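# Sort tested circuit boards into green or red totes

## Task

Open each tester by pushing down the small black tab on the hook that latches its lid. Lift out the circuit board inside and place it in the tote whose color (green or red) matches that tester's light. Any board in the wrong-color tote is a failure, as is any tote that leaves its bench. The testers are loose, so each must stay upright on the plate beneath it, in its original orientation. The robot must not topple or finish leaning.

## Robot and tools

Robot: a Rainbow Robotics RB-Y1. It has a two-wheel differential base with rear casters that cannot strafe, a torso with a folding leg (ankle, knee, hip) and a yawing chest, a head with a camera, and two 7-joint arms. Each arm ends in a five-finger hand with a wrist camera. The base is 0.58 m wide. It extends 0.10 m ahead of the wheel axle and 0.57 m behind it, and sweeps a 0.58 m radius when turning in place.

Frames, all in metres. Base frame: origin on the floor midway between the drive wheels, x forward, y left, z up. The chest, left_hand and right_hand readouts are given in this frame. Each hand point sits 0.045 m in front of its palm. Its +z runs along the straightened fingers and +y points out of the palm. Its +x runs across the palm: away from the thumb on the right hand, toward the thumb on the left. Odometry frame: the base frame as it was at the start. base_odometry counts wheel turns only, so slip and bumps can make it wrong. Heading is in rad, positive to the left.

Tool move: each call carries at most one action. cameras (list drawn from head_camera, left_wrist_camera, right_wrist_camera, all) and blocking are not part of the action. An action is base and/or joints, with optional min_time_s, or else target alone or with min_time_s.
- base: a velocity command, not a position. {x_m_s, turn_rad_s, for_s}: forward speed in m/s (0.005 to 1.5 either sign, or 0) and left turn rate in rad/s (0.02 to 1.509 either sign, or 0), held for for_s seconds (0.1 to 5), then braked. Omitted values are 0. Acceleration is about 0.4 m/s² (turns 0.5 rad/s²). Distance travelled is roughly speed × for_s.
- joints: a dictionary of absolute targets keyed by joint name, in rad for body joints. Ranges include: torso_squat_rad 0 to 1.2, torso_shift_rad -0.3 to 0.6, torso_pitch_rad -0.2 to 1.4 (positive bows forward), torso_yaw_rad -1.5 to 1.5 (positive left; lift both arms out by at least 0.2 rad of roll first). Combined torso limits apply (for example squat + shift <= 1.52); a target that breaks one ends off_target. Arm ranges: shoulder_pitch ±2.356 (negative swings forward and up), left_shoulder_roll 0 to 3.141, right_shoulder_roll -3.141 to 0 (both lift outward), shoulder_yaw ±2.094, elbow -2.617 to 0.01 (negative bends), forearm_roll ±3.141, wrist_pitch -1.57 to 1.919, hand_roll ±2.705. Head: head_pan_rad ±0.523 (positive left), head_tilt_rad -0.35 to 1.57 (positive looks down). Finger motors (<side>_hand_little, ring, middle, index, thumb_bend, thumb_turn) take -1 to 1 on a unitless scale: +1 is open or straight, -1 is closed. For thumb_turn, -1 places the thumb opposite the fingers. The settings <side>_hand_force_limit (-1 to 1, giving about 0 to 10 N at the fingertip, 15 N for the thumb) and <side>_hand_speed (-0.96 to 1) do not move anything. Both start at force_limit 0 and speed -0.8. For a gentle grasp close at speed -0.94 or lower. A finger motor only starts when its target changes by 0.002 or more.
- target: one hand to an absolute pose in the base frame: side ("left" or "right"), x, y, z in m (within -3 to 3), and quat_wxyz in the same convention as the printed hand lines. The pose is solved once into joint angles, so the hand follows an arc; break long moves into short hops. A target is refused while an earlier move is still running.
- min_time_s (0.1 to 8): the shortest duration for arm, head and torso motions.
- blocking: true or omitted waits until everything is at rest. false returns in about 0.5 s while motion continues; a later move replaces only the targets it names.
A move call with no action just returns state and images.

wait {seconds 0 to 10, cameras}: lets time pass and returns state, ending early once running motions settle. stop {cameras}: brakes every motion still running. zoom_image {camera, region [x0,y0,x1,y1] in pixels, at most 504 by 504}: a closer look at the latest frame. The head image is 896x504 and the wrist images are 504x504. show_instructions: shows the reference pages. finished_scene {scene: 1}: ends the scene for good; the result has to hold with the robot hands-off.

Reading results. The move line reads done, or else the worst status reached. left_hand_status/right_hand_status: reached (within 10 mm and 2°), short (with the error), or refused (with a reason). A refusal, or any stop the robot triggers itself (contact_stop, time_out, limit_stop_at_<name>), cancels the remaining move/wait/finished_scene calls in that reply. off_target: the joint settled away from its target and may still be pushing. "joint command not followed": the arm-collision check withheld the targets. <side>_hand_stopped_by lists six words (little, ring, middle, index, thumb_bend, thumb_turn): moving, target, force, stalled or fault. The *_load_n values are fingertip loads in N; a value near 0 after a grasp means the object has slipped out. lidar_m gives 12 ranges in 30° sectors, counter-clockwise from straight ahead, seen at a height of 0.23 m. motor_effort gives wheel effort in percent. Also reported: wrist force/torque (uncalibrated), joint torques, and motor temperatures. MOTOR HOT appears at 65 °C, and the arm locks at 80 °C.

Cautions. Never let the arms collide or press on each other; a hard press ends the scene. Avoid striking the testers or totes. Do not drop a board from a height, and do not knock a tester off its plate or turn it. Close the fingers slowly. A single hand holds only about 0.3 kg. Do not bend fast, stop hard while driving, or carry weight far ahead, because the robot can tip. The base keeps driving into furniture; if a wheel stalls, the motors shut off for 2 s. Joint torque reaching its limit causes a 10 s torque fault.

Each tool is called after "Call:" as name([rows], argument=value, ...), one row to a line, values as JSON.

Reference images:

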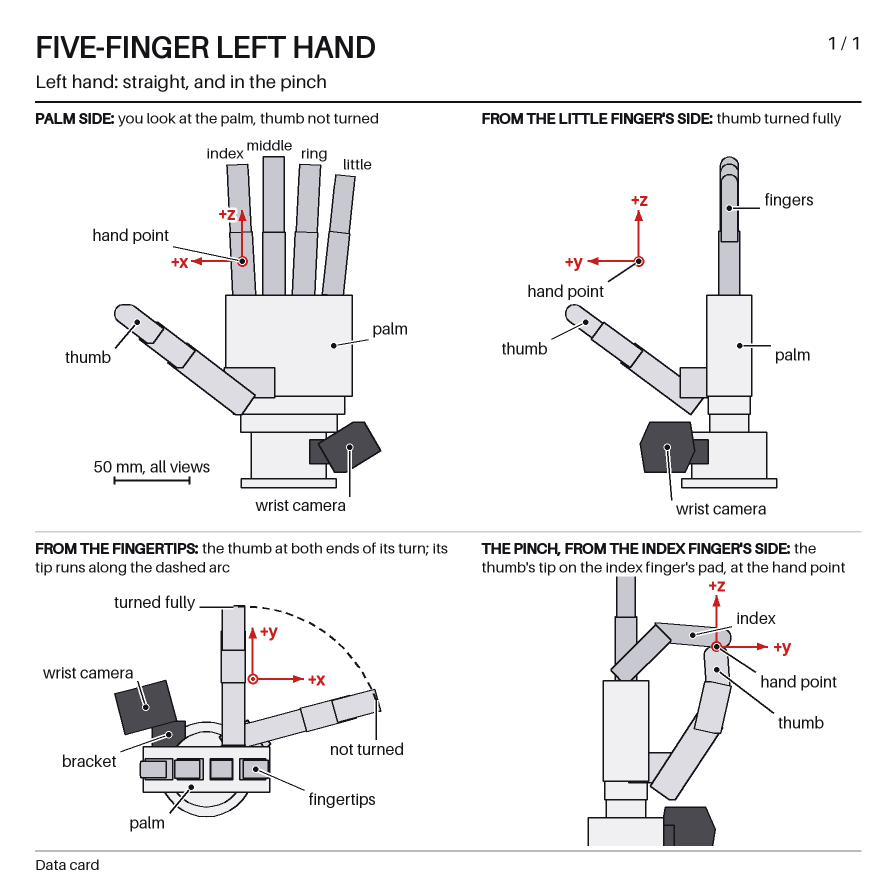

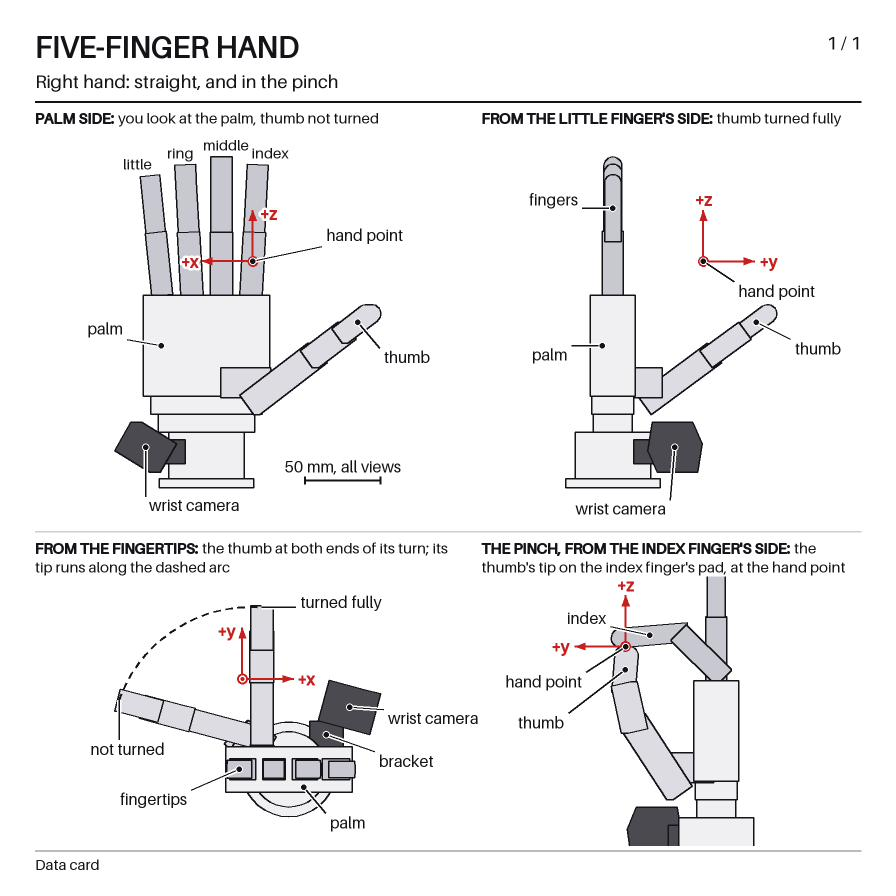

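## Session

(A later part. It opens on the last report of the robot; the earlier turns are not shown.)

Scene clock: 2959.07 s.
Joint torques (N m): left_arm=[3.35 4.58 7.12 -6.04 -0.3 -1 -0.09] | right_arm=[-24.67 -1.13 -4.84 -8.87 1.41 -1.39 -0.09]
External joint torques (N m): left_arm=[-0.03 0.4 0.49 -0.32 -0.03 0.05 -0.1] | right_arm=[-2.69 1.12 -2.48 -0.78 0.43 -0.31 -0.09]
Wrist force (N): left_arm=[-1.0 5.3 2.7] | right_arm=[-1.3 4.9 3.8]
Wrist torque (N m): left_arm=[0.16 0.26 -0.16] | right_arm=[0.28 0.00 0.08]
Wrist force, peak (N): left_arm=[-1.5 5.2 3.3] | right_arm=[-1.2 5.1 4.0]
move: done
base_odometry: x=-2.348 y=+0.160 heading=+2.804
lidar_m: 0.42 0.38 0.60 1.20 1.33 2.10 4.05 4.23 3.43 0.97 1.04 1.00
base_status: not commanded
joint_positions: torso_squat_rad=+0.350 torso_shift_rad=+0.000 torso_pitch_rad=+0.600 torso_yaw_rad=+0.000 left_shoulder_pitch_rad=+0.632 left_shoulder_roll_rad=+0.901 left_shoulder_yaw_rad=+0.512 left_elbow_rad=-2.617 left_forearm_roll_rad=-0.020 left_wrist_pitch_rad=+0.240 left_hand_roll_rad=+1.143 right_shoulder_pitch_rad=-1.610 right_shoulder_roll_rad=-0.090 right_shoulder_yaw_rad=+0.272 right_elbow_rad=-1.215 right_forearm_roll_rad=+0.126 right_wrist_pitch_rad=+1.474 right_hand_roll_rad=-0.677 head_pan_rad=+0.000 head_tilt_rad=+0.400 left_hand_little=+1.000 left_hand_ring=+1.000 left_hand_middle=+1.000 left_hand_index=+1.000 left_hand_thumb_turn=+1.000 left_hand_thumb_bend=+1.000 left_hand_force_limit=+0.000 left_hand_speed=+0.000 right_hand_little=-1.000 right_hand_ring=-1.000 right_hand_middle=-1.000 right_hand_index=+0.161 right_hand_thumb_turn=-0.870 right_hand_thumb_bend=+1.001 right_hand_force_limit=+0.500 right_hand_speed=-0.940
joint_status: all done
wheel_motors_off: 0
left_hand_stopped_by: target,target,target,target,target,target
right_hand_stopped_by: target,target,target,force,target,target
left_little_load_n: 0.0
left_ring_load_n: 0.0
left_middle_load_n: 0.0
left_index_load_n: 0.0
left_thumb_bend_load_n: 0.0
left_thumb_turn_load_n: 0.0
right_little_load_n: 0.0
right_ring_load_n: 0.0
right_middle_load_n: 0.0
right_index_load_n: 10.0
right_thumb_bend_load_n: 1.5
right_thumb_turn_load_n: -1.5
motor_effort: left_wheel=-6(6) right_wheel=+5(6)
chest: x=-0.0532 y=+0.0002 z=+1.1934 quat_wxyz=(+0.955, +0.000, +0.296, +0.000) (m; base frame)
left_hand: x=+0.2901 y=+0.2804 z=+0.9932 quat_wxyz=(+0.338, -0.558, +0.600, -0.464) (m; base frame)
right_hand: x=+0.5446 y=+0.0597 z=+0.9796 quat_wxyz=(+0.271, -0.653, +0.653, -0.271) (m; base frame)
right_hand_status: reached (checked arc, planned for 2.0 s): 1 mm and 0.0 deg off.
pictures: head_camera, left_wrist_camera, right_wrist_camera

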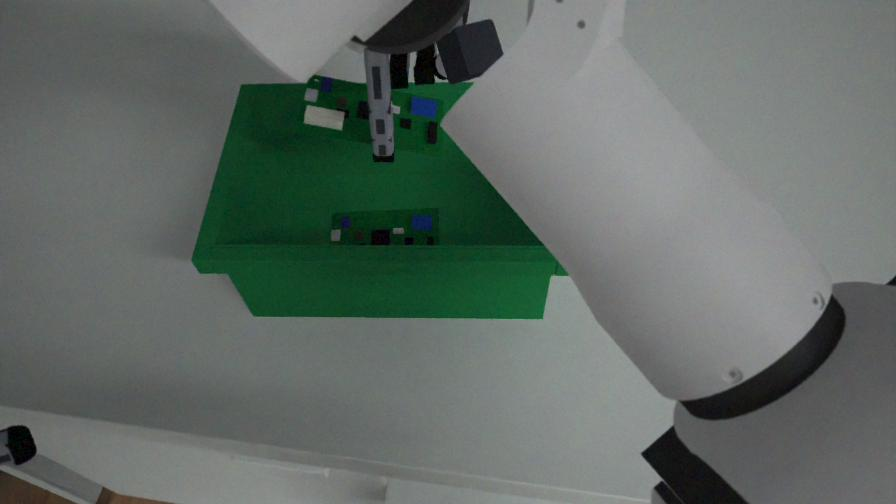

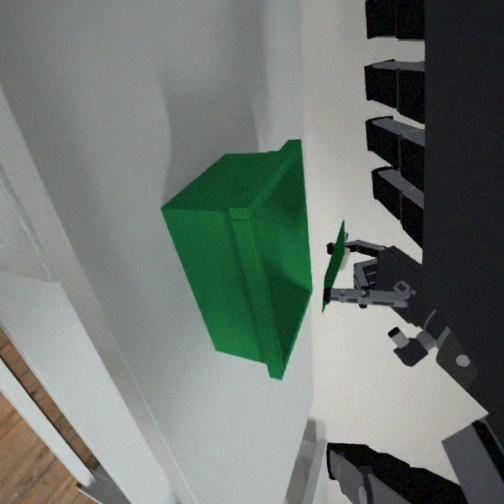

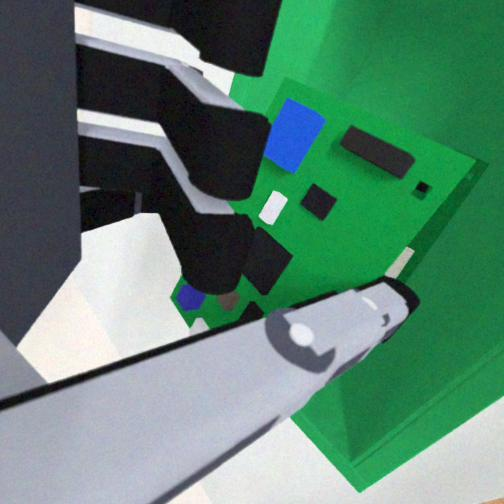

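Call:
move(target={"side":"right","x":0.542,"y":0.06,"z":0.94,"quat_wxyz":[0.2706,-0.6533,0.6533,-0.2706]}, min_time_s=1.5, cameras=[])

Call:
move(target={"side":"right","x":0.542,"y":0.06,"z":0.90,"quat_wxyz":[0.2706,-0.6533,0.6533,-0.2706]}, min_time_s=1.5, cameras=["all"])

Scene clock: 2966.83 s.
Joint torques (N m): left_arm=[2.7 4.39 7.32 -6.19 -0.36 -1.08 -0.13] | right_arm=[-21.16 -0.21 -1.79 -9.24 1.55 -1.44 -0.2]
External joint torques (N m): left_arm=[-0.69 0.21 0.69 -0.48 -0.09 -0.03 -0.14] | right_arm=[0.37 1.35 0.51 -0.89 0.53 -0.38 -0.2]
Wrist force (N): left_arm=[-1.1 4.7 2.7] | right_arm=[-1.6 4.8 4.0]
Wrist torque (N m): left_arm=[0.06 0.26 -0.16] | right_arm=[0.25 0.06 0.05]
Wrist force, peak (N): left_arm=[-1.0 5.3 3.1] | right_arm=[-1.3 5.1 4.0]
move: done
base_odometry: x=-2.348 y=+0.160 heading=+2.804
lidar_m: 0.41 0.39 0.61 1.19 1.34 2.09 4.05 4.25 3.43 0.97 1.05 1.00
base_status: not commanded
joint_positions: torso_squat_rad=+0.350 torso_shift_rad=+0.000 torso_pitch_rad=+0.600 torso_yaw_rad=+0.000 left_shoulder_pitch_rad=+0.632 left_shoulder_roll_rad=+0.901 left_shoulder_yaw_rad=+0.512 left_elbow_rad=-2.617 left_forearm_roll_rad=-0.020 left_wrist_pitch_rad=+0.240 left_hand_roll_rad=+1.143 right_shoulder_pitch_rad=-1.536 right_shoulder_roll_rad=-0.082 right_shoulder_yaw_rad=+0.305 right_elbow_rad=-1.192 right_forearm_roll_rad=+0.153 right_wrist_pitch_rad=+1.390 right_hand_roll_rad=-0.714 head_pan_rad=+0.000 head_tilt_rad=+0.400 left_hand_little=+1.000 left_hand_ring=+1.000 left_hand_middle=+1.000 left_hand_index=+1.000 left_hand_thumb_turn=+1.000 left_hand_thumb_bend=+1.000 left_hand_force_limit=+0.000 left_hand_speed=+0.000 right_hand_little=-1.000 right_hand_ring=-1.000 right_hand_middle=-1.000 right_hand_index=+0.161 right_hand_thumb_turn=-0.870 right_hand_thumb_bend=+1.001 right_hand_force_limit=+0.500 right_hand_speed=-0.940
joint_status: all done
wheel_motors_off: 0
left_hand_stopped_by: target,target,target,target,target,target
right_hand_stopped_by: target,target,target,force,target,target
left_little_load_n: 0.0
left_ring_load_n: 0.0
left_middle_load_n: 0.0
left_index_load_n: 0.0
left_thumb_bend_load_n: 0.0
left_thumb_turn_load_n: -0.5
right_little_load_n: 0.0
right_ring_load_n: 0.0
right_middle_load_n: 0.0
right_index_load_n: 10.0
right_thumb_bend_load_n: 1.5
right_thumb_turn_load_n: -2.0
motor_effort: left_wheel=-5(6) right_wheel=+5(6)
chest: x=-0.0532 y=+0.0002 z=+1.1934 quat_wxyz=(+0.955, +0.000, +0.296, +0.000) (m; base frame)
left_hand: x=+0.2901 y=+0.2804 z=+0.9932 quat_wxyz=(+0.338, -0.558, +0.600, -0.464) (m; base frame)
right_hand: x=+0.5419 y=+0.0597 z=+0.9402 quat_wxyz=(+0.271, -0.653, +0.653, -0.271) (m; base frame)
right_hand_status: reached (checked arc, planned for 1.5 s): 0 mm and 0.0 deg off.
pictures: none
No camera images: "cameras" was empty.

Scene clock: 2968.67 s.
Joint torques (N m): left_arm=[3.42 4.56 6.41 -6.29 -0.47 -0.97 -0.25] | right_arm=[-20.66 0.37 -1.4 -9.43 1.52 -1.51 -0.15]
External joint torques (N m): left_arm=[0.03 0.38 -0.22 -0.57 -0.2 0.08 -0.26] | right_arm=[0.55 1.44 0.79 -0.88 0.48 -0.5 -0.16]
Wrist force (N): left_arm=[-0.6 5.4 2.7] | right_arm=[-1.4 4.8 4.2]
Wrist torque (N m): left_arm=[0.18 0.20 -0.14] | right_arm=[0.23 0.03 0.09]
Wrist force, peak (N): left_arm=[-1.2 5.4 2.7] | right_arm=[-1.3 5.0 4.2]
move: done
base_odometry: x=-2.348 y=+0.160 heading=+2.804
lidar_m: 0.41 0.38 0.60 1.20 1.34 2.10 4.04 4.24 3.43 0.97 1.05 1.01
base_status: not commanded
joint_positions: torso_squat_rad=+0.350 torso_shift_rad=+0.000 torso_pitch_rad=+0.600 torso_yaw_rad=+0.000 left_shoulder_pitch_rad=+0.632 left_shoulder_roll_rad=+0.901 left_shoulder_yaw_rad=+0.512 left_elbow_rad=-2.617 left_forearm_roll_rad=-0.020 left_wrist_pitch_rad=+0.240 left_hand_roll_rad=+1.143 right_shoulder_pitch_rad=-1.484 right_shoulder_roll_rad=-0.073 right_shoulder_yaw_rad=+0.333 right_elbow_rad=-1.125 right_forearm_roll_rad=+0.178 right_wrist_pitch_rad=+1.282 right_hand_roll_rad=-0.756 head_pan_rad=+0.000 head_tilt_rad=+0.400 left_hand_little=+1.000 left_hand_ring=+1.000 left_hand_middle=+1.000 left_hand_index=+1.000 left_hand_thumb_turn=+1.000 left_hand_thumb_bend=+1.000 left_hand_force_limit=+0.000 left_hand_speed=+0.000 right_hand_little=-1.000 right_hand_ring=-1.000 right_hand_middle=-1.000 right_hand_index=+0.161 right_hand_thumb_turn=-0.870 right_hand_thumb_bend=+1.001 right_hand_force_limit=+0.500 right_hand_speed=-0.940
joint_status: all done
wheel_motors_off: 0
left_hand_stopped_by: target,target,target,target,target,target
right_hand_stopped_by: target,target,target,force,target,target
left_little_load_n: 0.0
left_ring_load_n: 0.0
left_middle_load_n: 0.0
left_index_load_n: 0.0
left_thumb_bend_load_n: 0.0
left_thumb_turn_load_n: 0.0
right_little_load_n: 0.0
right_ring_load_n: 0.0
right_middle_load_n: 0.0
right_index_load_n: 10.5
right_thumb_bend_load_n: 1.5
right_thumb_turn_load_n: -2.0
motor_effort: left_wheel=-5(6) right_wheel=+5(6)
chest: x=-0.0532 y=+0.0002 z=+1.1934 quat_wxyz=(+0.955, +0.000, +0.296, +0.000) (m; base frame)
left_hand: x=+0.2901 y=+0.2804 z=+0.9932 quat_wxyz=(+0.338, -0.558, +0.600, -0.464) (m; base frame)
right_hand: x=+0.5417 y=+0.0595 z=+0.9003 quat_wxyz=(+0.271, -0.653, +0.653, -0.271) (m; base frame)
right_hand_status: reached (checked arc, planned for 1.5 s): 1 mm and 0.1 deg off.
pictures: head_camera, left_wrist_camera, right_wrist_camera

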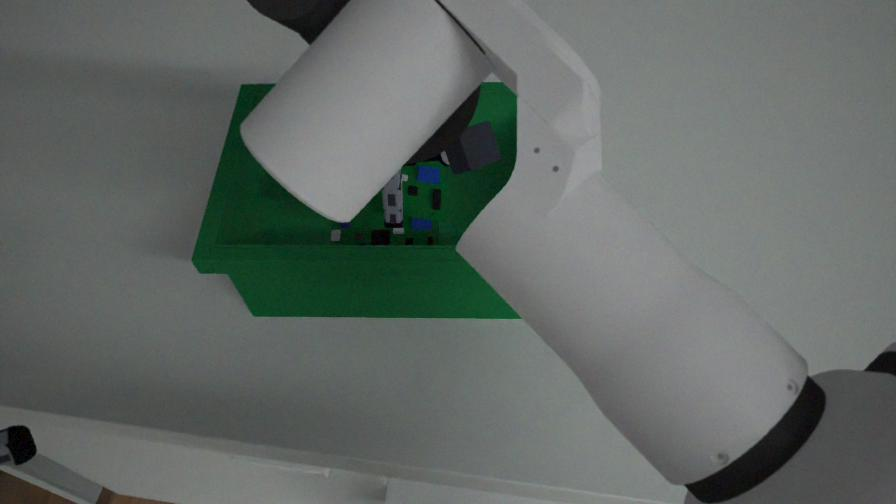

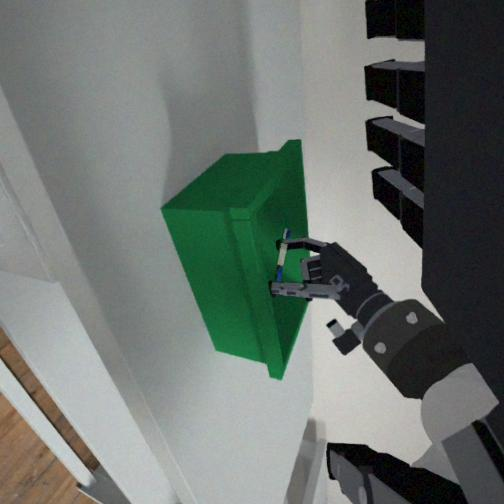

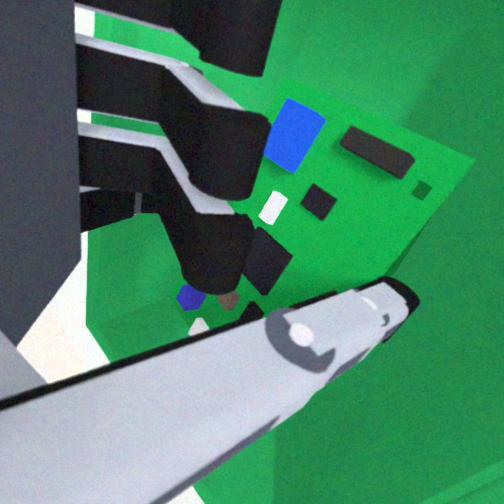

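Call:
move(target={"side":"right","x":0.548,"y":0.06,"z":0.87,"quat_wxyz":[0.2706,-0.6533,0.6533,-0.2706]}, min_time_s=1.5, cameras=[])

Call:
move(target={"side":"right","x":0.548,"y":0.06,"z":0.855,"quat_wxyz":[0.2706,-0.6533,0.6533,-0.2706]}, min_time_s=1.5, cameras=["all"])

Scene clock: 2977.53 s.
Joint torques (N m): left_arm=[3.08 4.31 7.3 -5.97 -0.31 -1.08 0.11] | right_arm=[-21.12 0.16 -1.52 -9.62 1.41 -1.36 0]
External joint torques (N m): left_arm=[-0.31 0.13 0.67 -0.25 -0.04 -0.03 0.11] | right_arm=[0.22 1.22 0.46 -0.98 0.37 -0.38 0]
Wrist force (N): left_arm=[-0.8 4.6 2.4] | right_arm=[-1.4 4.8 4.2]
Wrist torque (N m): left_arm=[0.08 0.23 -0.17] | right_arm=[0.23 0.03 0.07]
Wrist force, peak (N): left_arm=[-1.2 5.5 2.8] | right_arm=[-1.4 5.0 4.3]
move: done
base_odometry: x=-2.348 y=+0.160 heading=+2.804
lidar_m: 0.42 0.39 0.61 1.21 1.34 2.11 4.05 4.24 3.42 0.97 1.05 1.01
base_status: not commanded
joint_positions: torso_squat_rad=+0.350 torso_shift_rad=+0.000 torso_pitch_rad=+0.600 torso_yaw_rad=+0.000 left_shoulder_pitch_rad=+0.632 left_shoulder_roll_rad=+0.901 left_shoulder_yaw_rad=+0.512 left_elbow_rad=-2.617 left_forearm_roll_rad=-0.020 left_wrist_pitch_rad=+0.240 left_hand_roll_rad=+1.143 right_shoulder_pitch_rad=-1.483 right_shoulder_roll_rad=-0.063 right_shoulder_yaw_rad=+0.344 right_elbow_rad=-1.004 right_forearm_roll_rad=+0.195 right_wrist_pitch_rad=+1.168 right_hand_roll_rad=-0.793 head_pan_rad=+0.000 head_tilt_rad=+0.400 left_hand_little=+1.000 left_hand_ring=+1.000 left_hand_middle=+1.000 left_hand_index=+1.000 left_hand_thumb_turn=+1.000 left_hand_thumb_bend=+1.000 left_hand_force_limit=+0.000 left_hand_speed=+0.000 right_hand_little=-1.000 right_hand_ring=-1.000 right_hand_middle=-1.000 right_hand_index=+0.161 right_hand_thumb_turn=-0.870 right_hand_thumb_bend=+1.001 right_hand_force_limit=+0.500 right_hand_speed=-0.940
joint_status: all done
wheel_motors_off: 0
left_hand_stopped_by: target,target,target,target,target,target
right_hand_stopped_by: target,target,target,force,target,target
left_little_load_n: 0.0
left_ring_load_n: 0.0
left_middle_load_n: 0.0
left_index_load_n: 0.0
left_thumb_bend_load_n: 0.0
left_thumb_turn_load_n: 0.0
right_little_load_n: 0.0
right_ring_load_n: 0.0
right_middle_load_n: 0.0
right_index_load_n: 10.5
right_thumb_bend_load_n: 1.5
right_thumb_turn_load_n: -1.5
motor_effort: left_wheel=-5(6) right_wheel=+4(6)
chest: x=-0.0532 y=+0.0002 z=+1.1934 quat_wxyz=(+0.955, +0.000, +0.296, +0.000) (m; base frame)
left_hand: x=+0.2901 y=+0.2804 z=+0.9932 quat_wxyz=(+0.338, -0.558, +0.600, -0.464) (m; base frame)
right_hand: x=+0.5476 y=+0.0595 z=+0.8703 quat_wxyz=(+0.271, -0.653, +0.653, -0.271) (m; base frame)
right_hand_status: reached (checked arc, planned for 1.5 s): 1 mm and 0.1 deg off.
pictures: none
No camera images: "cameras" was empty.

Scene clock: 2979.37 s.
Joint torques (N m): left_arm=[3.5 4.66 6.56 -6.02 -0.48 -1.01 -0.12] | right_arm=[-20.59 0.41 -1.29 -9.58 1.52 -1.42 -0.16]
External joint torques (N m): left_arm=[0.11 0.49 -0.07 -0.3 -0.21 0.05 -0.12] | right_arm=[0.74 1.41 0.57 -0.95 0.49 -0.47 -0.16]
Wrist force (N): left_arm=[-1.2 4.8 3.1] | right_arm=[-1.3 4.5 4.2]
Wrist torque (N m): left_arm=[0.06 0.32 -0.18] | right_arm=[0.19 0.04 0.08]
Wrist force, peak (N): left_arm=[-1.2 5.4 2.7] | right_arm=[-1.2 4.9 4.3]
move: done
base_odometry: x=-2.348 y=+0.160 heading=+2.804
lidar_m: 0.40 0.39 0.59 1.19 1.34 2.10 4.05 4.25 3.43 0.96 1.04 1.00
base_status: not commanded
joint_positions: torso_squat_rad=+0.350 torso_shift_rad=+0.000 torso_pitch_rad=+0.600 torso_yaw_rad=+0.000 left_shoulder_pitch_rad=+0.632 left_shoulder_roll_rad=+0.901 left_shoulder_yaw_rad=+0.512 left_elbow_rad=-2.617 left_forearm_roll_rad=-0.020 left_wrist_pitch_rad=+0.240 left_hand_roll_rad=+1.143 right_shoulder_pitch_rad=-1.482 right_shoulder_roll_rad=-0.055 right_shoulder_yaw_rad=+0.351 right_elbow_rad=-0.946 right_forearm_roll_rad=+0.207 right_wrist_pitch_rad=+1.117 right_hand_roll_rad=-0.816 head_pan_rad=+0.000 head_tilt_rad=+0.400 left_hand_little=+1.000 left_hand_ring=+1.000 left_hand_middle=+1.000 left_hand_index=+1.000 left_hand_thumb_turn=+1.000 left_hand_thumb_bend=+1.000 left_hand_force_limit=+0.000 left_hand_speed=+0.000 right_hand_little=-1.000 right_hand_ring=-1.000 right_hand_middle=-1.000 right_hand_index=+0.161 right_hand_thumb_turn=-0.870 right_hand_thumb_bend=+1.001 right_hand_force_limit=+0.500 right_hand_speed=-0.940
joint_status: all done
wheel_motors_off: 0
left_hand_stopped_by: target,target,target,target,target,target
right_hand_stopped_by: target,target,target,force,target,target
left_little_load_n: 0.0
left_ring_load_n: 0.0
left_middle_load_n: 0.0
left_index_load_n: 0.0
left_thumb_bend_load_n: 0.0
left_thumb_turn_load_n: 0.0
right_little_load_n: 0.0
right_ring_load_n: 0.0
right_middle_load_n: 0.0
right_index_load_n: 10.5
right_thumb_bend_load_n: 1.5
right_thumb_turn_load_n: -2.0
motor_effort: left_wheel=-5(6) right_wheel=+4(5)
chest: x=-0.0532 y=+0.0002 z=+1.1934 quat_wxyz=(+0.955, +0.000, +0.296, +0.000) (m; base frame)
left_hand: x=+0.2901 y=+0.2804 z=+0.9932 quat_wxyz=(+0.338, -0.558, +0.600, -0.464) (m; base frame)
right_hand: x=+0.5481 y=+0.0597 z=+0.8551 quat_wxyz=(+0.271, -0.653, +0.653, -0.271) (m; base frame)
right_hand_status: reached (checked arc, planned for 1.5 s): 0 mm and 0.0 deg off.
pictures: head_camera, left_wrist_camera, right_wrist_camera

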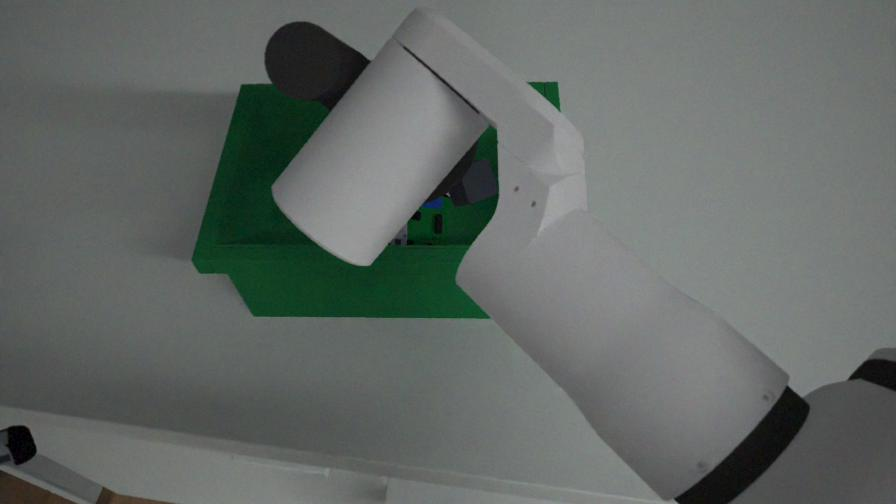

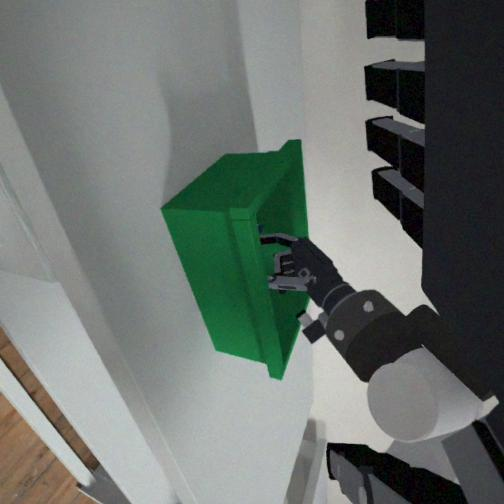

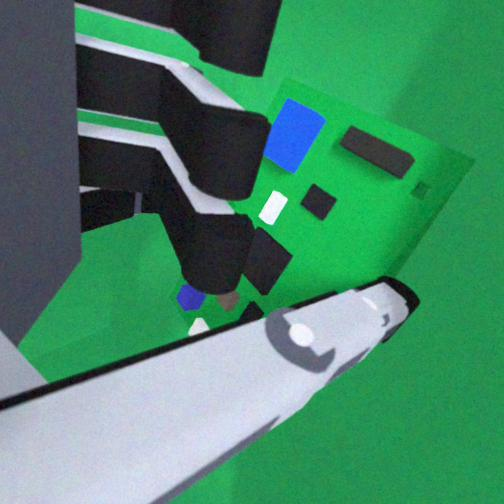

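Call:
move(target={"side":"right","x":0.548,"y":0.06,"z":0.846,"quat_wxyz":[0.2706,-0.6533,0.6533,-0.2706]}, min_time_s=1.5, cameras=[])

Call:
move(target={"side":"right","x":0.548,"y":0.06,"z":0.840,"quat_wxyz":[0.2706,-0.6533,0.6533,-0.2706]}, min_time_s=1.5, cameras=["left_wrist_camera","right_wrist_camera"])

Scene clock: 2995.33 s.
Joint torques (N m): left_arm=[2.95 4.69 6.89 -6.09 -0.34 -1.09 0.11] | right_arm=[-20.47 0.75 -1.25 -9.42 1.55 -1.33 -0.1]
External joint torques (N m): left_arm=[-0.44 0.51 0.26 -0.38 -0.07 -0.04 0.11] | right_arm=[0.82 1.69 0.56 -0.79 0.51 -0.39 -0.1]
Wrist force (N): left_arm=[-1.1 5.0 2.6] | right_arm=[-1.3 4.7 4.1]
Wrist torque (N m): left_arm=[0.14 0.29 -0.18] | right_arm=[0.24 0.05 0.09]
Wrist force, peak (N): left_arm=[-1.2 5.4 3.0] | right_arm=[-1.6 5.0 4.2]
move: done
base_odometry: x=-2.348 y=+0.160 heading=+2.804
lidar_m: 0.41 0.38 0.60 1.20 1.33 2.10 4.05 4.24 3.42 0.96 1.04 1.00
base_status: not commanded
joint_positions: torso_squat_rad=+0.350 torso_shift_rad=+0.000 torso_pitch_rad=+0.600 torso_yaw_rad=+0.000 left_shoulder_pitch_rad=+0.632 left_shoulder_roll_rad=+0.901 left_shoulder_yaw_rad=+0.512 left_elbow_rad=-2.617 left_forearm_roll_rad=-0.020 left_wrist_pitch_rad=+0.240 left_hand_roll_rad=+1.143 right_shoulder_pitch_rad=-1.477 right_shoulder_roll_rad=-0.052 right_shoulder_yaw_rad=+0.356 right_elbow_rad=-0.920 right_forearm_roll_rad=+0.214 right_wrist_pitch_rad=+1.089 right_hand_roll_rad=-0.829 head_pan_rad=+0.000 head_tilt_rad=+0.400 left_hand_little=+1.000 left_hand_ring=+1.000 left_hand_middle=+1.000 left_hand_index=+1.000 left_hand_thumb_turn=+1.000 left_hand_thumb_bend=+1.000 left_hand_force_limit=+0.000 left_hand_speed=+0.000 right_hand_little=-1.000 right_hand_ring=-1.000 right_hand_middle=-1.000 right_hand_index=+0.161 right_hand_thumb_turn=-0.870 right_hand_thumb_bend=+1.001 right_hand_force_limit=+0.500 right_hand_speed=-0.940
joint_status: all done
wheel_motors_off: 0
left_hand_stopped_by: target,target,target,target,target,target
right_hand_stopped_by: target,target,target,force,target,target
left_little_load_n: 0.0
left_ring_load_n: 0.0
left_middle_load_n: 0.0
left_index_load_n: 0.0
left_thumb_bend_load_n: 0.0
left_thumb_turn_load_n: 0.0
right_little_load_n: 0.0
right_ring_load_n: 0.0
right_middle_load_n: 0.0
right_index_load_n: 10.5
right_thumb_bend_load_n: 1.5
right_thumb_turn_load_n: -1.5
motor_effort: left_wheel=-5(6) right_wheel=+4(6)
chest: x=-0.0532 y=+0.0002 z=+1.1934 quat_wxyz=(+0.955, +0.000, +0.296, +0.000) (m; base frame)
left_hand: x=+0.2901 y=+0.2804 z=+0.9932 quat_wxyz=(+0.338, -0.558, +0.600, -0.464) (m; base frame)
right_hand: x=+0.5476 y=+0.0595 z=+0.8464 quat_wxyz=(+0.271, -0.653, +0.653, -0.271) (m; base frame)
right_hand_status: reached (checked arc, planned for 1.5 s): 1 mm and 0.0 deg off.
pictures: none
No camera images: "cameras" was empty.

Scene clock: 2997.17 s.
Joint torques (N m): left_arm=[3.66 4.58 6.71 -6.22 -0.31 -1.03 -0.07] | right_arm=[-24.06 0.71 -0.9 -9.53 1.59 -1.27 -0.17]
External joint torques (N m): left_arm=[0.27 0.4 0.07 -0.5 -0.04 0.02 -0.08] | right_arm=[-2.79 1.62 0.84 -0.91 0.56 -0.34 -0.18]
Wrist force (N): left_arm=[-1.2 4.8 2.5] | right_arm=[-1.3 4.7 4.0]
Wrist torque (N m): left_arm=[0.12 0.28 -0.18] | right_arm=[0.24 0.05 0.08]
Wrist force, peak (N): left_arm=[-0.9 5.4 2.6] | right_arm=[-1.3 5.0 4.1]
move: done
base_odometry: x=-2.348 y=+0.160 heading=+2.804
lidar_m: 0.42 0.39 0.61 1.20 1.33 2.10 4.05 4.23 3.42 0.96 1.04 1.00
base_status: not commanded
joint_positions: torso_squat_rad=+0.350 torso_shift_rad=+0.000 torso_pitch_rad=+0.600 torso_yaw_rad=+0.000 left_shoulder_pitch_rad=+0.632 left_shoulder_roll_rad=+0.901 left_shoulder_yaw_rad=+0.512 left_elbow_rad=-2.617 left_forearm_roll_rad=-0.020 left_wrist_pitch_rad=+0.240 left_hand_roll_rad=+1.143 right_shoulder_pitch_rad=-1.478 right_shoulder_roll_rad=-0.048 right_shoulder_yaw_rad=+0.358 right_elbow_rad=-0.893 right_forearm_roll_rad=+0.220 right_wrist_pitch_rad=+1.066 right_hand_roll_rad=-0.839 head_pan_rad=+0.000 head_tilt_rad=+0.400 left_hand_little=+1.000 left_hand_ring=+1.000 left_hand_middle=+1.000 left_hand_index=+1.000 left_hand_thumb_turn=+1.000 left_hand_thumb_bend=+1.000 left_hand_force_limit=+0.000 left_hand_speed=+0.000 right_hand_little=-1.000 right_hand_ring=-1.000 right_hand_middle=-1.000 right_hand_index=+0.161 right_hand_thumb_turn=-0.870 right_hand_thumb_bend=+1.001 right_hand_force_limit=+0.500 right_hand_speed=-0.940
joint_status: all done
wheel_motors_off: 0
left_hand_stopped_by: target,target,target,target,target,target
right_hand_stopped_by: target,target,target,force,target,target
left_little_load_n: 0.0
left_ring_load_n: 0.0
left_middle_load_n: 0.0
left_index_load_n: 0.0
left_thumb_bend_load_n: 0.0
left_thumb_turn_load_n: -0.5
right_little_load_n: 0.0
right_ring_load_n: 0.0
right_middle_load_n: 0.0
right_index_load_n: 10.0
right_thumb_bend_load_n: 1.5
right_thumb_turn_load_n: -1.5
motor_effort: left_wheel=-6(6) right_wheel=+5(6)
chest: x=-0.0532 y=+0.0002 z=+1.1934 quat_wxyz=(+0.955, +0.000, +0.296, +0.000) (m; base frame)
left_hand: x=+0.2901 y=+0.2804 z=+0.9932 quat_wxyz=(+0.338, -0.558, +0.600, -0.464) (m; base frame)
right_hand: x=+0.5475 y=+0.0594 z=+0.8398 quat_wxyz=(+0.270, -0.653, +0.654, -0.270) (m; base frame)
right_hand_status: reached (checked arc, planned for 1.5 s): 1 mm and 0.0 deg off.
pictures: left_wrist_camera, right_wrist_camera

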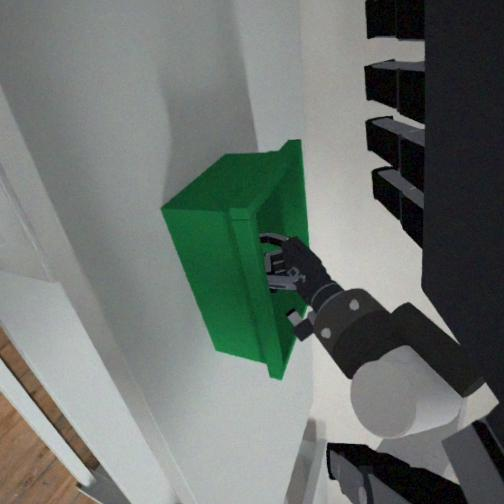

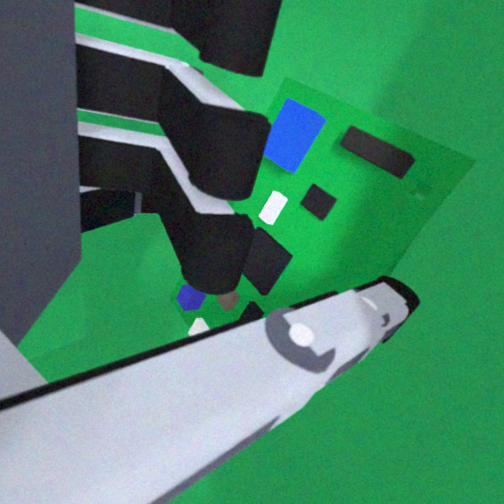

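Call:
move(target={"side":"right","x":0.548,"y":0.06,"z":0.835,"quat_wxyz":[0.2706,-0.6533,0.6533,-0.2706]}, min_time_s=1.2, cameras=[])

Call:
move(target={"side":"right","x":0.548,"y":0.06,"z":0.831,"quat_wxyz":[0.2706,-0.6533,0.6533,-0.2706]}, min_time_s=1.2, cameras=["left_wrist_camera","right_wrist_camera"])

Scene clock: 3004.27 s.
Joint torques (N m): left_arm=[3.41 4.01 7.16 -6.18 -0.25 -1.07 -0.05] | right_arm=[-23.93 0.59 -1.1 -9.36 1.41 -1.24 -0.12]
External joint torques (N m): left_arm=[0.02 -0.17 0.52 -0.47 0.02 -0.02 -0.06] | right_arm=[-2.65 1.5 0.6 -0.77 0.38 -0.32 -0.13]
Wrist force (N): left_arm=[-0.8 4.9 2.6] | right_arm=[-1.3 4.6 4.2]
Wrist torque (N m): left_arm=[0.10 0.23 -0.15] | right_arm=[0.20 0.04 0.08]
Wrist force, peak (N): left_arm=[-1.2 5.6 2.8] | right_arm=[-1.3 4.8 4.3]
move: done
base_odometry: x=-2.348 y=+0.160 heading=+2.804
lidar_m: 0.41 0.39 0.61 1.20 1.35 2.10 4.04 4.23 3.42 0.96 1.04 0.99
base_status: not commanded
joint_positions: torso_squat_rad=+0.350 torso_shift_rad=+0.000 torso_pitch_rad=+0.600 torso_yaw_rad=+0.000 left_shoulder_pitch_rad=+0.632 left_shoulder_roll_rad=+0.901 left_shoulder_yaw_rad=+0.512 left_elbow_rad=-2.617 left_forearm_roll_rad=-0.020 left_wrist_pitch_rad=+0.240 left_hand_roll_rad=+1.143 right_shoulder_pitch_rad=-1.479 right_shoulder_roll_rad=-0.045 right_shoulder_yaw_rad=+0.360 right_elbow_rad=-0.870 right_forearm_roll_rad=+0.224 right_wrist_pitch_rad=+1.047 right_hand_roll_rad=-0.849 head_pan_rad=+0.000 head_tilt_rad=+0.400 left_hand_little=+1.000 left_hand_ring=+1.000 left_hand_middle=+1.000 left_hand_index=+1.000 left_hand_thumb_turn=+1.000 left_hand_thumb_bend=+1.000 left_hand_force_limit=+0.000 left_hand_speed=+0.000 right_hand_little=-1.000 right_hand_ring=-1.000 right_hand_middle=-1.000 right_hand_index=+0.161 right_hand_thumb_turn=-0.870 right_hand_thumb_bend=+1.001 right_hand_force_limit=+0.500 right_hand_speed=-0.940
joint_status: all done
wheel_motors_off: 0
left_hand_stopped_by: target,target,target,target,target,target
right_hand_stopped_by: target,target,target,force,target,target
left_little_load_n: 0.0
left_ring_load_n: 0.0
left_middle_load_n: 0.0
left_index_load_n: 0.0
left_thumb_bend_load_n: 0.0
left_thumb_turn_load_n: -0.5
right_little_load_n: 0.0
right_ring_load_n: 0.0
right_middle_load_n: 0.0
right_index_load_n: 10.5
right_thumb_bend_load_n: 1.5
right_thumb_turn_load_n: -1.5
motor_effort: left_wheel=-5(6) right_wheel=+5(5)
chest: x=-0.0532 y=+0.0002 z=+1.1934 quat_wxyz=(+0.955, +0.000, +0.296, +0.000) (m; base frame)
left_hand: x=+0.2901 y=+0.2804 z=+0.9932 quat_wxyz=(+0.338, -0.558, +0.600, -0.464) (m; base frame)
right_hand: x=+0.5476 y=+0.0595 z=+0.8347 quat_wxyz=(+0.270, -0.653, +0.654, -0.270) (m; base frame)
right_hand_status: reached (checked arc, planned for 1.2 s): 1 mm and 0.0 deg off.
pictures: none
No camera images: "cameras" was empty.

Scene clock: 3005.80 s.
Joint torques (N m): left_arm=[3.34 4.28 6.29 -6.11 -0.06 -1.12 0.15] | right_arm=[-24.04 0.61 -0.91 -9.39 1.49 -1.34 -0.18]
External joint torques (N m): left_arm=[-0.05 0.1 -0.34 -0.4 0.21 -0.07 0.14] | right_arm=[-2.77 1.52 0.74 -0.81 0.47 -0.42 -0.19]
Wrist force (N): left_arm=[-1.0 5.2 2.9] | right_arm=[-1.4 4.7 4.2]
Wrist torque (N m): left_arm=[0.15 0.27 -0.19] | right_arm=[0.21 0.06 0.07]
Wrist force, peak (N): left_arm=[-0.9 5.5 3.1] | right_arm=[-1.3 4.7 4.3]
move: done
base_odometry: x=-2.348 y=+0.160 heading=+2.804
lidar_m: 0.41 0.38 0.61 1.20 1.34 2.10 4.06 4.24 3.43 0.97 1.05 1.01
base_status: not commanded
joint_positions: torso_squat_rad=+0.350 torso_shift_rad=+0.000 torso_pitch_rad=+0.600 torso_yaw_rad=+0.000 left_shoulder_pitch_rad=+0.632 left_shoulder_roll_rad=+0.901 left_shoulder_yaw_rad=+0.512 left_elbow_rad=-2.617 left_forearm_roll_rad=-0.020 left_wrist_pitch_rad=+0.240 left_hand_roll_rad=+1.143 right_shoulder_pitch_rad=-1.481 right_shoulder_roll_rad=-0.043 right_shoulder_yaw_rad=+0.362 right_elbow_rad=-0.851 right_forearm_roll_rad=+0.229 right_wrist_pitch_rad=+1.031 right_hand_roll_rad=-0.856 head_pan_rad=+0.000 head_tilt_rad=+0.400 left_hand_little=+1.000 left_hand_ring=+1.000 left_hand_middle=+1.000 left_hand_index=+1.000 left_hand_thumb_turn=+1.000 left_hand_thumb_bend=+1.000 left_hand_force_limit=+0.000 left_hand_speed=+0.000 right_hand_little=-1.000 right_hand_ring=-1.000 right_hand_middle=-1.000 right_hand_index=+0.161 right_hand_thumb_turn=-0.870 right_hand_thumb_bend=+1.001 right_hand_force_limit=+0.500 right_hand_speed=-0.940
joint_status: all done
wheel_motors_off: 0
left_hand_stopped_by: target,target,target,target,target,target
right_hand_stopped_by: target,target,target,force,target,target
left_little_load_n: 0.0
left_ring_load_n: 0.0
left_middle_load_n: 0.0
left_index_load_n: 0.0
left_thumb_bend_load_n: 0.0
left_thumb_turn_load_n: -0.5
right_little_load_n: 0.0
right_ring_load_n: 0.0
right_middle_load_n: 0.0
right_index_load_n: 10.0
right_thumb_bend_load_n: 1.5
right_thumb_turn_load_n: -1.5
motor_effort: left_wheel=-5(6) right_wheel=+5(6)
chest: x=-0.0532 y=+0.0002 z=+1.1934 quat_wxyz=(+0.955, +0.000, +0.296, +0.000) (m; base frame)
left_hand: x=+0.2901 y=+0.2804 z=+0.9932 quat_wxyz=(+0.338, -0.558, +0.600, -0.464) (m; base frame)
right_hand: x=+0.5477 y=+0.0595 z=+0.8307 quat_wxyz=(+0.270, -0.653, +0.654, -0.270) (m; base frame)
right_hand_status: reached (checked arc, planned for 1.2 s): 1 mm and 0.0 deg off.
pictures: left_wrist_camera, right_wrist_camera

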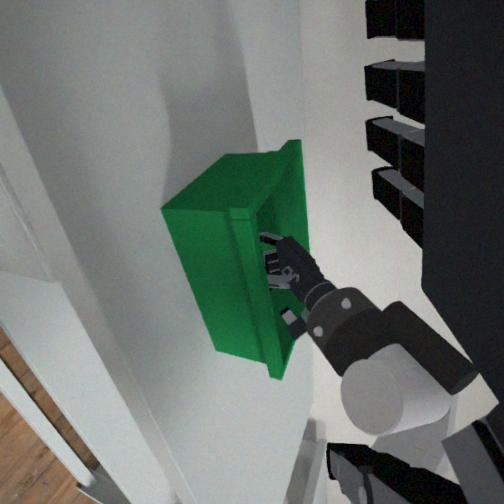

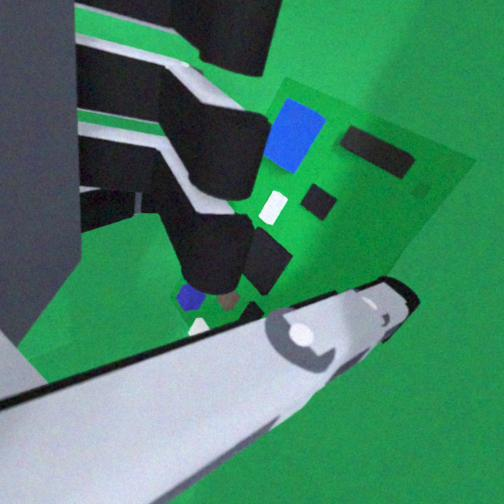

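Call:
move(target={"side":"right","x":0.550,"y":0.06,"z":0.827,"quat_wxyz":[0.2706,-0.6533,0.6533,-0.2706]}, min_time_s=1.2, cameras=["left_wrist_camera","right_wrist_camera"])

Call:
zoom_image(camera="left_wrist_camera", region=[200, 180, 380, 400])

Scene clock: 3012.97 s.
Joint torques (N m): left_arm=[3.56 4.39 7.09 -6.31 -0.46 -1.11 -0.13] | right_arm=[-24.46 0.64 -3.79 -9.46 1.54 -1.32 -0.18]
External joint torques (N m): left_arm=[0.18 0.21 0.45 -0.59 -0.19 -0.06 -0.13] | right_arm=[-3.09 1.63 -2.21 -0.92 0.52 -0.41 -0.18]
Wrist force (N): left_arm=[-0.9 5.0 2.6] | right_arm=[-1.2 4.7 4.0]
Wrist torque (N m): left_arm=[0.15 0.25 -0.18] | right_arm=[0.23 0.02 0.09]
Wrist force, peak (N): left_arm=[-1.4 5.5 3.1] | right_arm=[-1.3 4.8 4.5]
move: done
base_odometry: x=-2.348 y=+0.160 heading=+2.804
lidar_m: 0.42 0.39 0.61 1.20 1.33 2.10 4.04 4.25 3.42 0.97 1.04 1.00
base_status: not commanded
joint_positions: torso_squat_rad=+0.350 torso_shift_rad=+0.000 torso_pitch_rad=+0.600 torso_yaw_rad=+0.000 left_shoulder_pitch_rad=+0.632 left_shoulder_roll_rad=+0.901 left_shoulder_yaw_rad=+0.512 left_elbow_rad=-2.617 left_forearm_roll_rad=-0.020 left_wrist_pitch_rad=+0.240 left_hand_roll_rad=+1.143 right_shoulder_pitch_rad=-1.491 right_shoulder_roll_rad=-0.040 right_shoulder_yaw_rad=+0.361 right_elbow_rad=-0.816 right_forearm_roll_rad=+0.231 right_wrist_pitch_rad=+1.006 right_hand_roll_rad=-0.864 head_pan_rad=+0.000 head_tilt_rad=+0.400 left_hand_little=+1.000 left_hand_ring=+1.000 left_hand_middle=+1.000 left_hand_index=+1.000 left_hand_thumb_turn=+1.000 left_hand_thumb_bend=+1.000 left_hand_force_limit=+0.000 left_hand_speed=+0.000 right_hand_little=-1.000 right_hand_ring=-1.000 right_hand_middle=-1.000 right_hand_index=+0.161 right_hand_thumb_turn=-0.870 right_hand_thumb_bend=+1.001 right_hand_force_limit=+0.500 right_hand_speed=-0.940
joint_status: all done
wheel_motors_off: 0
left_hand_stopped_by: target,target,target,target,target,target
right_hand_stopped_by: target,target,target,force,target,target
left_little_load_n: 0.0
left_ring_load_n: 0.0
left_middle_load_n: 0.0
left_index_load_n: 0.0
left_thumb_bend_load_n: 0.0
left_thumb_turn_load_n: 0.0
right_little_load_n: 0.0
right_ring_load_n: 0.0
right_middle_load_n: 0.0
right_index_load_n: 10.0
right_thumb_bend_load_n: 1.5
right_thumb_turn_load_n: -2.0
motor_effort: left_wheel=-5(6) right_wheel=+5(5)
chest: x=-0.0532 y=+0.0002 z=+1.1934 quat_wxyz=(+0.955, +0.000, +0.296, +0.000) (m; base frame)
left_hand: x=+0.2901 y=+0.2804 z=+0.9932 quat_wxyz=(+0.338, -0.558, +0.600, -0.464) (m; base frame)
right_hand: x=+0.5495 y=+0.0595 z=+0.8267 quat_wxyz=(+0.271, -0.653, +0.653, -0.271) (m; base frame)
right_hand_status: reached (checked arc, planned for 1.2 s): 1 mm and 0.0 deg off.
pictures: left_wrist_camera, right_wrist_camera

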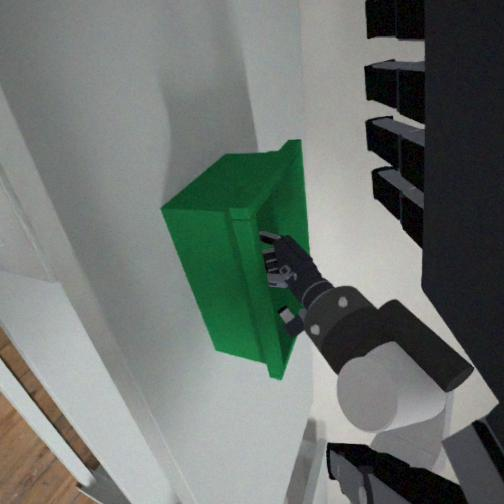

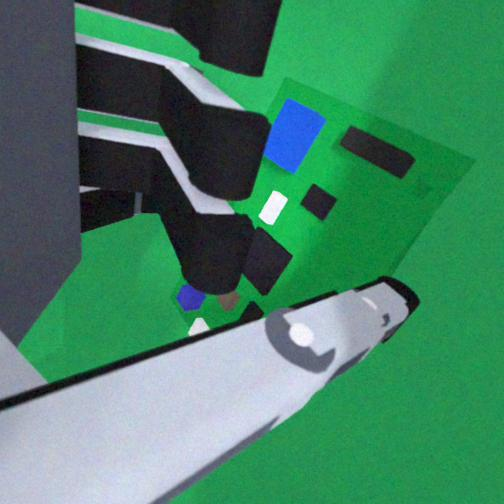

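Scaled by 2.291.

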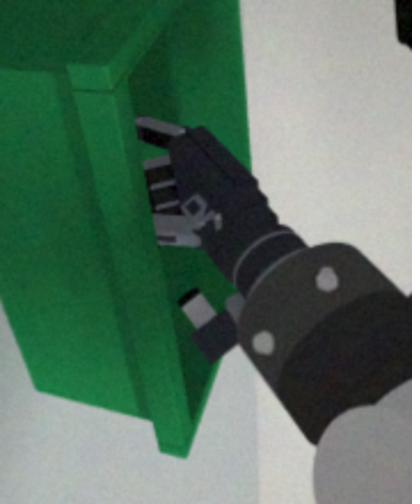

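Call:
move(target={"side":"right","x":0.550,"y":0.06,"z":0.823,"quat_wxyz":[0.2706,-0.6533,0.6533,-0.2706]}, min_time_s=1.2, cameras=["right_wrist_camera"])

Scene clock: 3020.13 s.
Joint torques (N m): left_arm=[3.48 4.49 6.76 -6.15 -0.18 -0.92 0.08] | right_arm=[-24.02 0.75 -1.02 -9.13 1.28 -1.35 -0.07]
External joint torques (N m): left_arm=[0.1 0.31 0.13 -0.43 0.1 0.13 0.07] | right_arm=[-2.64 1.75 0.51 -0.61 0.27 -0.45 -0.08]
Wrist force (N): left_arm=[-1.1 4.9 2.0] | right_arm=[-0.9 4.2 3.8]
Wrist torque (N m): left_arm=[0.11 0.26 -0.18] | right_arm=[0.22 0.04 0.07]
Wrist force, peak (N): left_arm=[-1.2 5.7 2.7] | right_arm=[-1.3 5.0 4.3]
move: done
base_odometry: x=-2.348 y=+0.160 heading=+2.804
lidar_m: 0.41 0.38 0.60 1.20 1.33 2.09 4.05 4.23 3.42 0.97 1.06 1.00
base_status: not commanded
joint_positions: torso_squat_rad=+0.350 torso_shift_rad=+0.000 torso_pitch_rad=+0.600 torso_yaw_rad=+0.000 left_shoulder_pitch_rad=+0.632 left_shoulder_roll_rad=+0.901 left_shoulder_yaw_rad=+0.512 left_elbow_rad=-2.617 left_forearm_roll_rad=-0.020 left_wrist_pitch_rad=+0.240 left_hand_roll_rad=+1.143 right_shoulder_pitch_rad=-1.495 right_shoulder_roll_rad=-0.036 right_shoulder_yaw_rad=+0.362 right_elbow_rad=-0.793 right_forearm_roll_rad=+0.235 right_wrist_pitch_rad=+0.989 right_hand_roll_rad=-0.873 head_pan_rad=+0.000 head_tilt_rad=+0.400 left_hand_little=+1.000 left_hand_ring=+1.000 left_hand_middle=+1.000 left_hand_index=+1.000 left_hand_thumb_turn=+1.000 left_hand_thumb_bend=+1.000 left_hand_force_limit=+0.000 left_hand_speed=+0.000 right_hand_little=-1.000 right_hand_ring=-1.000 right_hand_middle=-1.000 right_hand_index=+0.161 right_hand_thumb_turn=-0.870 right_hand_thumb_bend=+1.001 right_hand_force_limit=+0.500 right_hand_speed=-0.940
joint_status: all done
wheel_motors_off: 0
left_hand_stopped_by: target,target,target,target,target,target
right_hand_stopped_by: target,target,target,force,target,target
left_little_load_n: 0.0
left_ring_load_n: 0.0
left_middle_load_n: 0.0
left_index_load_n: 0.0
left_thumb_bend_load_n: 0.0
left_thumb_turn_load_n: -0.5
right_little_load_n: 0.0
right_ring_load_n: 0.0
right_middle_load_n: 0.0
right_index_load_n: 10.0
right_thumb_bend_load_n: 1.5
right_thumb_turn_load_n: -2.0
motor_effort: left_wheel=-5(6) right_wheel=+5(5)
chest: x=-0.0532 y=+0.0002 z=+1.1934 quat_wxyz=(+0.955, +0.000, +0.296, +0.000) (m; base frame)
left_hand: x=+0.2901 y=+0.2804 z=+0.9932 quat_wxyz=(+0.338, -0.558, +0.600, -0.464) (m; base frame)
right_hand: x=+0.5497 y=+0.0595 z=+0.8227 quat_wxyz=(+0.270, -0.653, +0.654, -0.270) (m; base frame)
right_hand_status: reached (checked arc, planned for 1.2 s): 1 mm and 0.0 deg off.
pictures: right_wrist_camera

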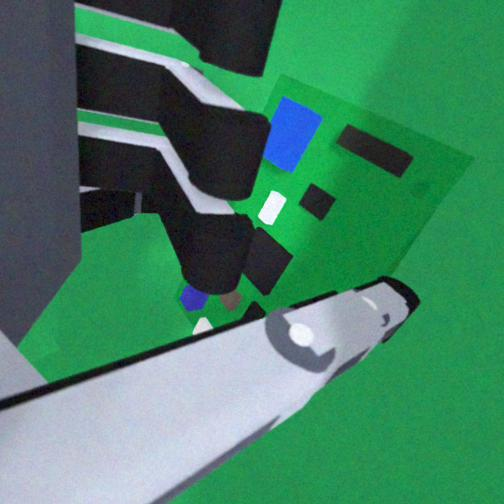

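Call:
move(joints={"right_hand_index":0.4,"right_hand_speed":-0.9}, cameras=["right_wrist_camera"])

Scene clock: 3026.63 s.
Joint torques (N m): left_arm=[3.08 4.53 7.1 -5.88 -0.34 -1.15 0.03] | right_arm=[-23.97 0.49 -0.96 -9.26 1.33 -1.25 -0.21]
External joint torques (N m): left_arm=[-0.3 0.35 0.47 -0.16 -0.07 -0.1 0.03] | right_arm=[-2.58 1.5 0.57 -0.74 0.32 -0.36 -0.21]
Wrist force (N): left_arm=[-1.0 5.0 2.1] | right_arm=[-1.3 4.6 3.8]
Wrist torque (N m): left_arm=[0.13 0.25 -0.17] | right_arm=[0.24 0.04 0.07]
Wrist force, peak (N): left_arm=[-0.8 5.7 2.7] | right_arm=[-1.2 4.7 4.0]
move: done
base_odometry: x=-2.348 y=+0.160 heading=+2.804
lidar_m: 0.41 0.39 0.61 1.20 1.34 2.11 4.05 4.25 3.43 0.97 1.05 1.00
base_status: not commanded
joint_positions: torso_squat_rad=+0.350 torso_shift_rad=+0.000 torso_pitch_rad=+0.600 torso_yaw_rad=+0.000 left_shoulder_pitch_rad=+0.632 left_shoulder_roll_rad=+0.901 left_shoulder_yaw_rad=+0.512 left_elbow_rad=-2.617 left_forearm_roll_rad=-0.020 left_wrist_pitch_rad=+0.240 left_hand_roll_rad=+1.143 right_shoulder_pitch_rad=-1.495 right_shoulder_roll_rad=-0.036 right_shoulder_yaw_rad=+0.362 right_elbow_rad=-0.793 right_forearm_roll_rad=+0.235 right_wrist_pitch_rad=+0.989 right_hand_roll_rad=-0.873 head_pan_rad=+0.000 head_tilt_rad=+0.400 left_hand_little=+1.000 left_hand_ring=+1.000 left_hand_middle=+1.000 left_hand_index=+1.000 left_hand_thumb_turn=+1.000 left_hand_thumb_bend=+1.000 left_hand_force_limit=+0.000 left_hand_speed=+0.000 right_hand_little=-1.000 right_hand_ring=-1.000 right_hand_middle=-1.000 right_hand_index=+0.400 right_hand_thumb_turn=-0.870 right_hand_thumb_bend=+1.000 right_hand_force_limit=+0.500 right_hand_speed=-0.900
joint_status: all done
wheel_motors_off: 0
left_hand_stopped_by: target,target,target,target,target,target
right_hand_stopped_by: target,target,target,target,target,target
left_little_load_n: 0.0
left_ring_load_n: 0.0
left_middle_load_n: 0.0
left_index_load_n: 0.0
left_thumb_bend_load_n: 0.0
left_thumb_turn_load_n: -0.5
right_little_load_n: 0.0
right_ring_load_n: 0.0
right_middle_load_n: 0.0
right_index_load_n: 0.0
right_thumb_bend_load_n: 0.0
right_thumb_turn_load_n: 0.0
motor_effort: left_wheel=-5(6) right_wheel=+5(6)
chest: x=-0.0532 y=+0.0002 z=+1.1934 quat_wxyz=(+0.955, +0.000, +0.296, +0.000) (m; base frame)
left_hand: x=+0.2901 y=+0.2804 z=+0.9932 quat_wxyz=(+0.338, -0.558, +0.600, -0.464) (m; base frame)
right_hand: x=+0.5497 y=+0.0595 z=+0.8227 quat_wxyz=(+0.270, -0.653, +0.654, -0.270) (m; base frame)
pictures: right_wrist_camera

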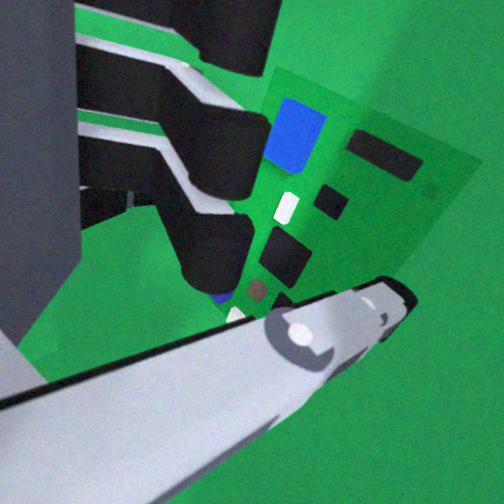

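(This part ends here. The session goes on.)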